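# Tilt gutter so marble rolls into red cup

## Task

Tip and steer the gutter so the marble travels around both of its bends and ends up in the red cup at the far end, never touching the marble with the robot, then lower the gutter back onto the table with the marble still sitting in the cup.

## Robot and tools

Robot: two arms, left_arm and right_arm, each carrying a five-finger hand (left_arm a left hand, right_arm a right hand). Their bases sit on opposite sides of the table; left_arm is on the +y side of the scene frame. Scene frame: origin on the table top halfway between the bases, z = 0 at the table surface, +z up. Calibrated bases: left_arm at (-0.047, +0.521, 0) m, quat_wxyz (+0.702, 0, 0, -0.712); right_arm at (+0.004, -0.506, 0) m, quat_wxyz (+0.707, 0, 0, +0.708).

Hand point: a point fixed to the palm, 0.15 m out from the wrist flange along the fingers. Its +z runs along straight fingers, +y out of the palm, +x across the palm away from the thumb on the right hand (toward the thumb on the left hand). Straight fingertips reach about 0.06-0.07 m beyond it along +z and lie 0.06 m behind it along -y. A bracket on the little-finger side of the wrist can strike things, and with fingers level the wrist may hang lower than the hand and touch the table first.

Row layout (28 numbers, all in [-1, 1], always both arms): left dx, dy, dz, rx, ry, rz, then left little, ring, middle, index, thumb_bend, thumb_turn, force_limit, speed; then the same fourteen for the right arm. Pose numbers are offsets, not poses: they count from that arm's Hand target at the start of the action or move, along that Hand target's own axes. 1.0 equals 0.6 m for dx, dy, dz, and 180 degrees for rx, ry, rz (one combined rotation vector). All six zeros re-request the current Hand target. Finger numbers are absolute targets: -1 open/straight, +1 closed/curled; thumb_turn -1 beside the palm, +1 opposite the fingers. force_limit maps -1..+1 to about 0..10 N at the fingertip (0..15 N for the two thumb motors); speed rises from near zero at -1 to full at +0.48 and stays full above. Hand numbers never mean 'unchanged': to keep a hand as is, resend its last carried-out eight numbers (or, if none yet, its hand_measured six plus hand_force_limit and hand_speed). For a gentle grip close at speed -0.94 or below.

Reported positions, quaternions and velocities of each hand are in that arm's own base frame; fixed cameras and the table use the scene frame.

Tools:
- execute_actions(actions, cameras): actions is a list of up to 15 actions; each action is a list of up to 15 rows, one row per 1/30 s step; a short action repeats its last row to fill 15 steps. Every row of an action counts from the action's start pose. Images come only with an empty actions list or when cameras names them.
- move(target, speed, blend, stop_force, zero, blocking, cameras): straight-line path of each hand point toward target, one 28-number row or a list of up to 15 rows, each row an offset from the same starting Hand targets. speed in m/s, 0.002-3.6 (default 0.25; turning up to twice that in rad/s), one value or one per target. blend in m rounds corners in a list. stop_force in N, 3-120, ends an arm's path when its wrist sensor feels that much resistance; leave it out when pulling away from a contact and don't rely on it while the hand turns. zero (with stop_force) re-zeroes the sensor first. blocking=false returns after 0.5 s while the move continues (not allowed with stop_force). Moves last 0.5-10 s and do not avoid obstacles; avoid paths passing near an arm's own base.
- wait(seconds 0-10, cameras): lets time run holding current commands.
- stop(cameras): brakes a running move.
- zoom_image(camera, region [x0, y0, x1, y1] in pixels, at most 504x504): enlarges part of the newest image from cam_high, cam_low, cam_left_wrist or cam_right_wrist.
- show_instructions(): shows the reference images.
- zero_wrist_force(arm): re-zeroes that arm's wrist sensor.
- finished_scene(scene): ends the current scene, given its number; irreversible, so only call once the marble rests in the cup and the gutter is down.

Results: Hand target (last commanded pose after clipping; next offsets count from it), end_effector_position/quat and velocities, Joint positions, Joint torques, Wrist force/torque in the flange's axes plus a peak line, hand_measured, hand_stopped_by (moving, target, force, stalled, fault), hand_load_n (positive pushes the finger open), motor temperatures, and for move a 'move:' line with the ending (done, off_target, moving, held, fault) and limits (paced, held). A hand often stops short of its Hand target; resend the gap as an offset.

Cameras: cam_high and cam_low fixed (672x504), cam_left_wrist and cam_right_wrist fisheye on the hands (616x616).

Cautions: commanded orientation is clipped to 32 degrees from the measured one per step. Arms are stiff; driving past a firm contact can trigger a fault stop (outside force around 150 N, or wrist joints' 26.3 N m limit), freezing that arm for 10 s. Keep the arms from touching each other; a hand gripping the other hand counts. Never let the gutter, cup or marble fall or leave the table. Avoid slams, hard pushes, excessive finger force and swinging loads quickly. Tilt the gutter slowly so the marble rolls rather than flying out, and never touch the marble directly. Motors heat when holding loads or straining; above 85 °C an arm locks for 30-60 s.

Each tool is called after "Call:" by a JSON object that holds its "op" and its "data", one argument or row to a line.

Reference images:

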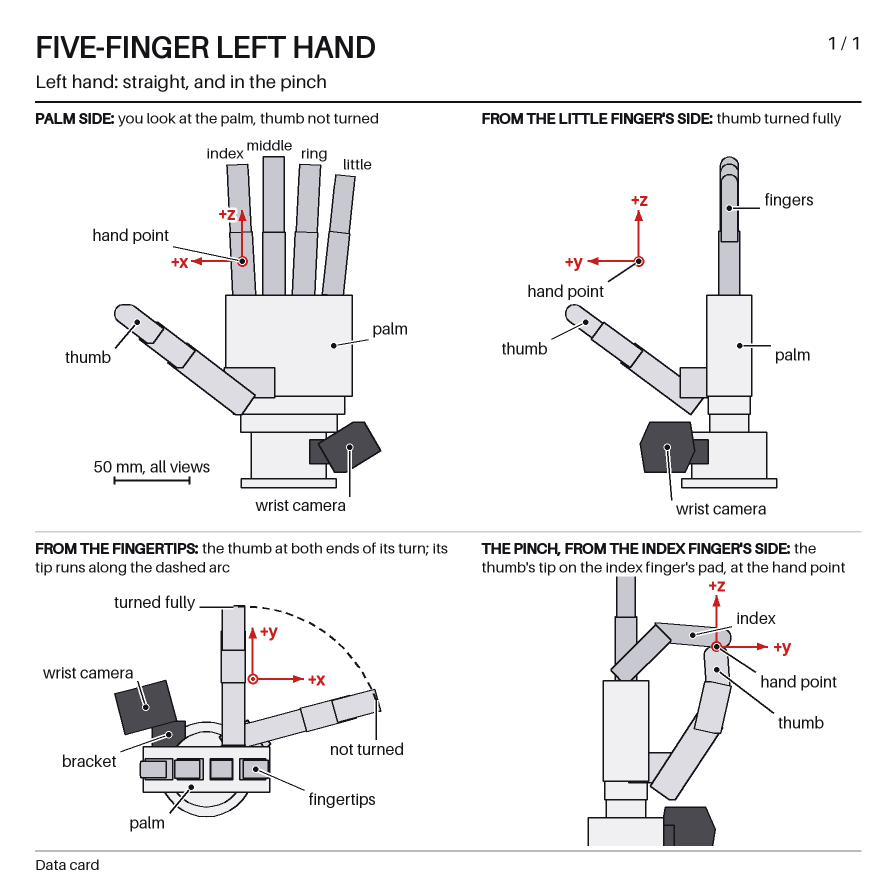

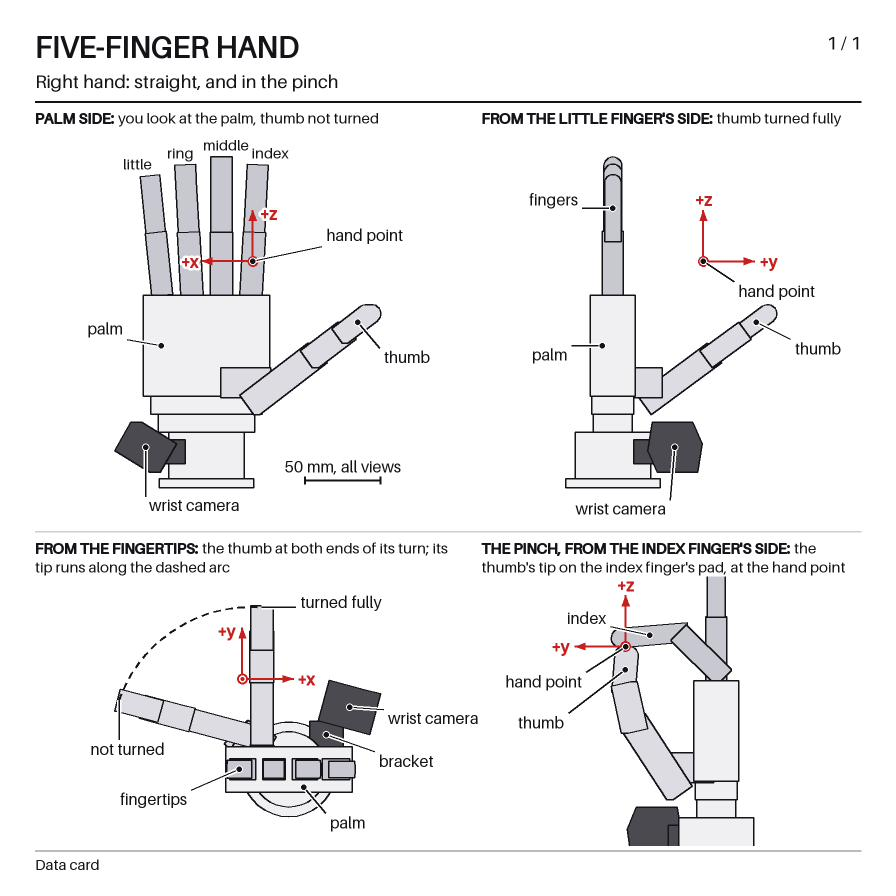

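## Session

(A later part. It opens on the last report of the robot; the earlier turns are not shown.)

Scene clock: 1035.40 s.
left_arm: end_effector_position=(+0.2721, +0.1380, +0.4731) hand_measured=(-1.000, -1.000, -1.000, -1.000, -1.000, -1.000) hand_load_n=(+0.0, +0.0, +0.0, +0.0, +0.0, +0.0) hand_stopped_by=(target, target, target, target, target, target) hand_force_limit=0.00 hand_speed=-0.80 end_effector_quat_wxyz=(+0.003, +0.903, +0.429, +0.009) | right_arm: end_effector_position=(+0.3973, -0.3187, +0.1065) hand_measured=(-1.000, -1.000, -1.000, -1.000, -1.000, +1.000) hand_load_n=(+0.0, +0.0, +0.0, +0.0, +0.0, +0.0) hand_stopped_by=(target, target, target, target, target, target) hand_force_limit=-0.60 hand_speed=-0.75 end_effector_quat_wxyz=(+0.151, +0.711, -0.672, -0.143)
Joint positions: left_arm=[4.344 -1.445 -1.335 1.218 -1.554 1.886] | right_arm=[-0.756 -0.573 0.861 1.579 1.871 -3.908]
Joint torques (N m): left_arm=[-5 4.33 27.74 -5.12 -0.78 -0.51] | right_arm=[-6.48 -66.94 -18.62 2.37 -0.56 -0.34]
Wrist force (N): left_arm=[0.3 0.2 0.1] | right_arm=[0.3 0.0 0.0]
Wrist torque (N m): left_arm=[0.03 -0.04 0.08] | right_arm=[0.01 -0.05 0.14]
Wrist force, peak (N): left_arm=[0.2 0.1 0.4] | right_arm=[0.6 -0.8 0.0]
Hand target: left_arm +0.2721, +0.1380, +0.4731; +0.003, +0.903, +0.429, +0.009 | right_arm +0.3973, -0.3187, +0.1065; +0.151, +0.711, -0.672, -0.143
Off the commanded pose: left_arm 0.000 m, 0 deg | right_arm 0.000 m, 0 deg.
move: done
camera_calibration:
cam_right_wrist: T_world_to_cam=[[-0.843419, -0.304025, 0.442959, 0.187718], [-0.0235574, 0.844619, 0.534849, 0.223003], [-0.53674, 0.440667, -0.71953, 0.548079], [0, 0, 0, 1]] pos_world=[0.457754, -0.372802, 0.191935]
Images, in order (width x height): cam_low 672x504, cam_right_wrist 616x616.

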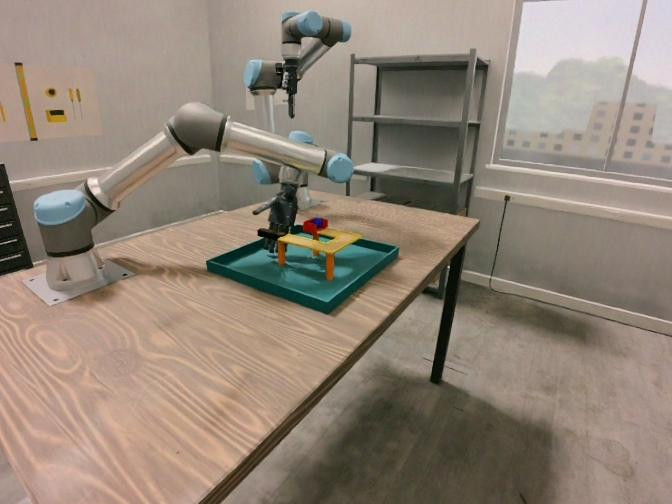

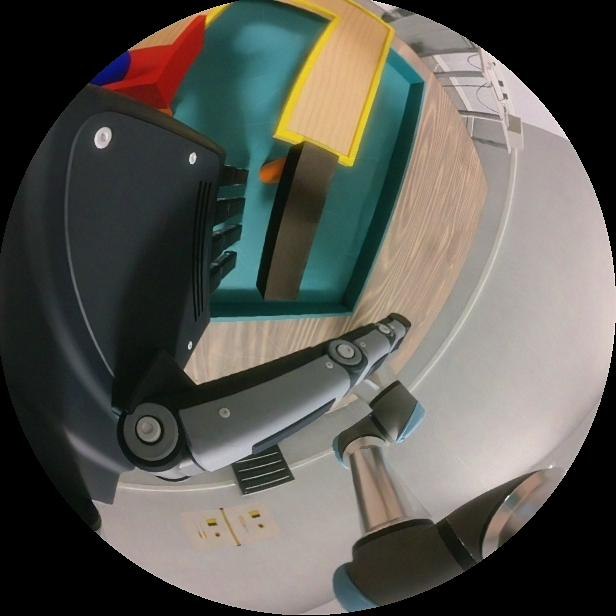

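Call:
{"op": "move", "data": {
  "target": [0,0,0,0,0,0,-1,-1,-1,-1,-1,-1,0,-0.8,0,0,-0.2,0,0,0,-1,-1,-1,-1,-1,1,-0.6,-0.75],
  "speed": 0.15,
  "cameras": ["cam_low","cam_high","cam_right_wrist"]
}}

Call:
{"op": "zoom_image", "data": {
  "camera": "cam_low",
  "region": [230, 180, 370, 290]
}}

Call:
{"op": "zoom_image", "data": {
  "camera": "cam_right_wrist",
  "region": [120, 0, 440, 300]
}}

Scene clock: 1044.67 s.
left_arm: end_effector_position=(+0.2721, +0.1380, +0.4731) hand_measured=(-1.000, -1.000, -1.000, -1.000, -1.000, -1.000) hand_load_n=(+0.0, +0.0, +0.0, +0.0, +0.0, +0.0) hand_stopped_by=(target, target, target, target, target, target) hand_force_limit=0.00 hand_speed=-0.80 end_effector_quat_wxyz=(+0.003, +0.903, +0.429, +0.009) | right_arm: end_effector_position=(+0.4460, -0.3158, +0.2161) hand_measured=(-1.000, -1.000, -1.000, -1.000, -1.000, +1.000) hand_load_n=(+0.0, +0.0, +0.0, +0.0, +0.0, +0.0) hand_stopped_by=(target, target, target, target, target, target) hand_force_limit=-0.60 hand_speed=-0.75 end_effector_quat_wxyz=(+0.151, +0.711, -0.672, -0.142)
Joint positions: left_arm=[4.344 -1.445 -1.335 1.218 -1.554 1.886] | right_arm=[-0.703 -0.439 0.321 2.001 1.855 -3.856]
Joint torques (N m): left_arm=[-5.99 4.26 28.64 -5.05 -0.58 -0.44] | right_arm=[10.16 -48.82 -26.18 4.55 -1.79 2.47]
Wrist force (N): left_arm=[-0.1 0.3 0.2] | right_arm=[0.2 -0.2 -0.2]
Wrist torque (N m): left_arm=[0.03 0.01 0.05] | right_arm=[-0.01 -0.02 0.00]
Wrist force, peak (N): left_arm=[0.2 0.3 0.4] | right_arm=[0.4 -0.2 -1.0]
Hand target: left_arm +0.2721, +0.1380, +0.4731; +0.003, +0.903, +0.429, +0.009 | right_arm +0.4460, -0.3158, +0.2161; +0.151, +0.711, -0.672, -0.143
Off the commanded pose: left_arm 0.000 m, 0 deg | right_arm 0.000 m, 0 deg.
move: done
camera_calibration:
cam_right_wrist: T_world_to_cam=[[-0.843441, -0.304052, 0.442898, 0.181115], [-0.023633, 0.844626, 0.534835, 0.163211], [-0.536701, 0.440635, -0.719578, 0.651828], [0, 0, 0, 1]] pos_world=[0.506454, -0.370002, 0.301535]
Images, in order (width x height): cam_high 672x504, cam_low 672x504, cam_right_wrist 616x616.

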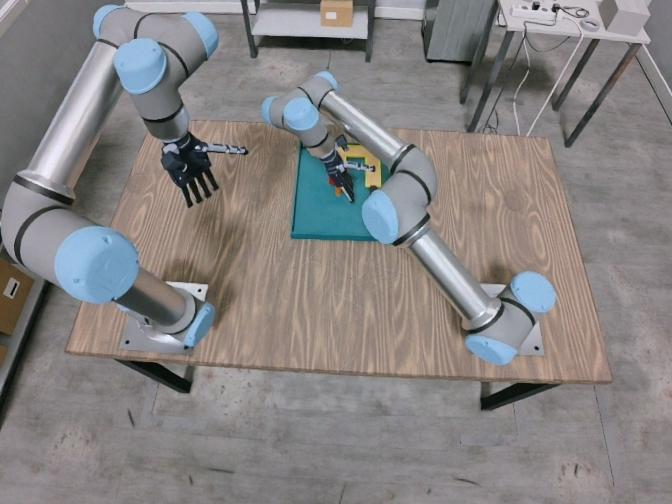

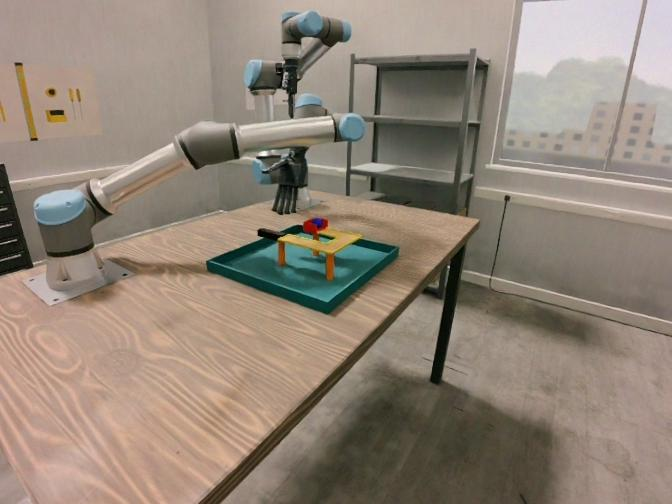

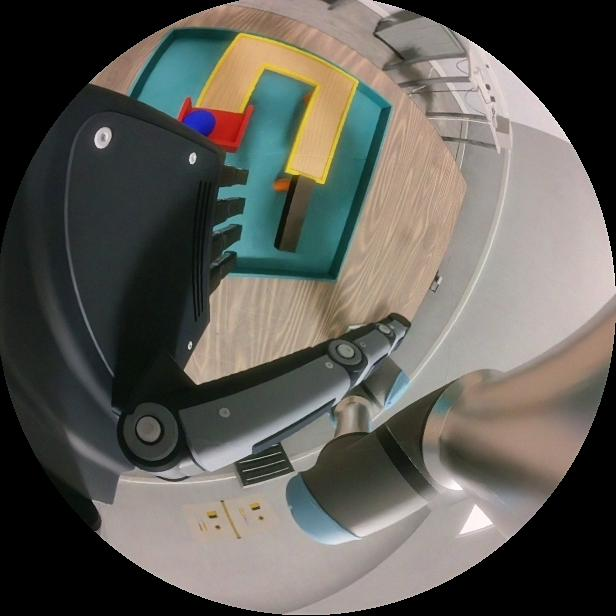

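Scaled by 3.600 from the camera's 672x504 image, which has a finer 960x720 frame.

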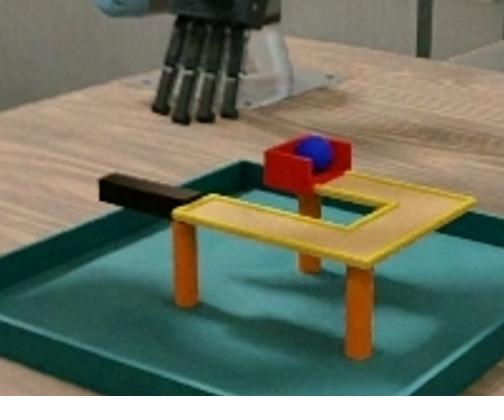

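Scaled by 1.575 from the camera's 616x616 image, which has a finer 880x880 frame.

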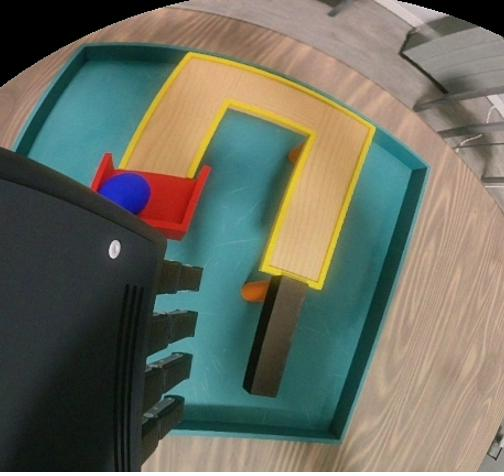

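Call:
{"op": "finished_scene", "data": {
  "scene": 1
}}

The scene is finished: the task was done.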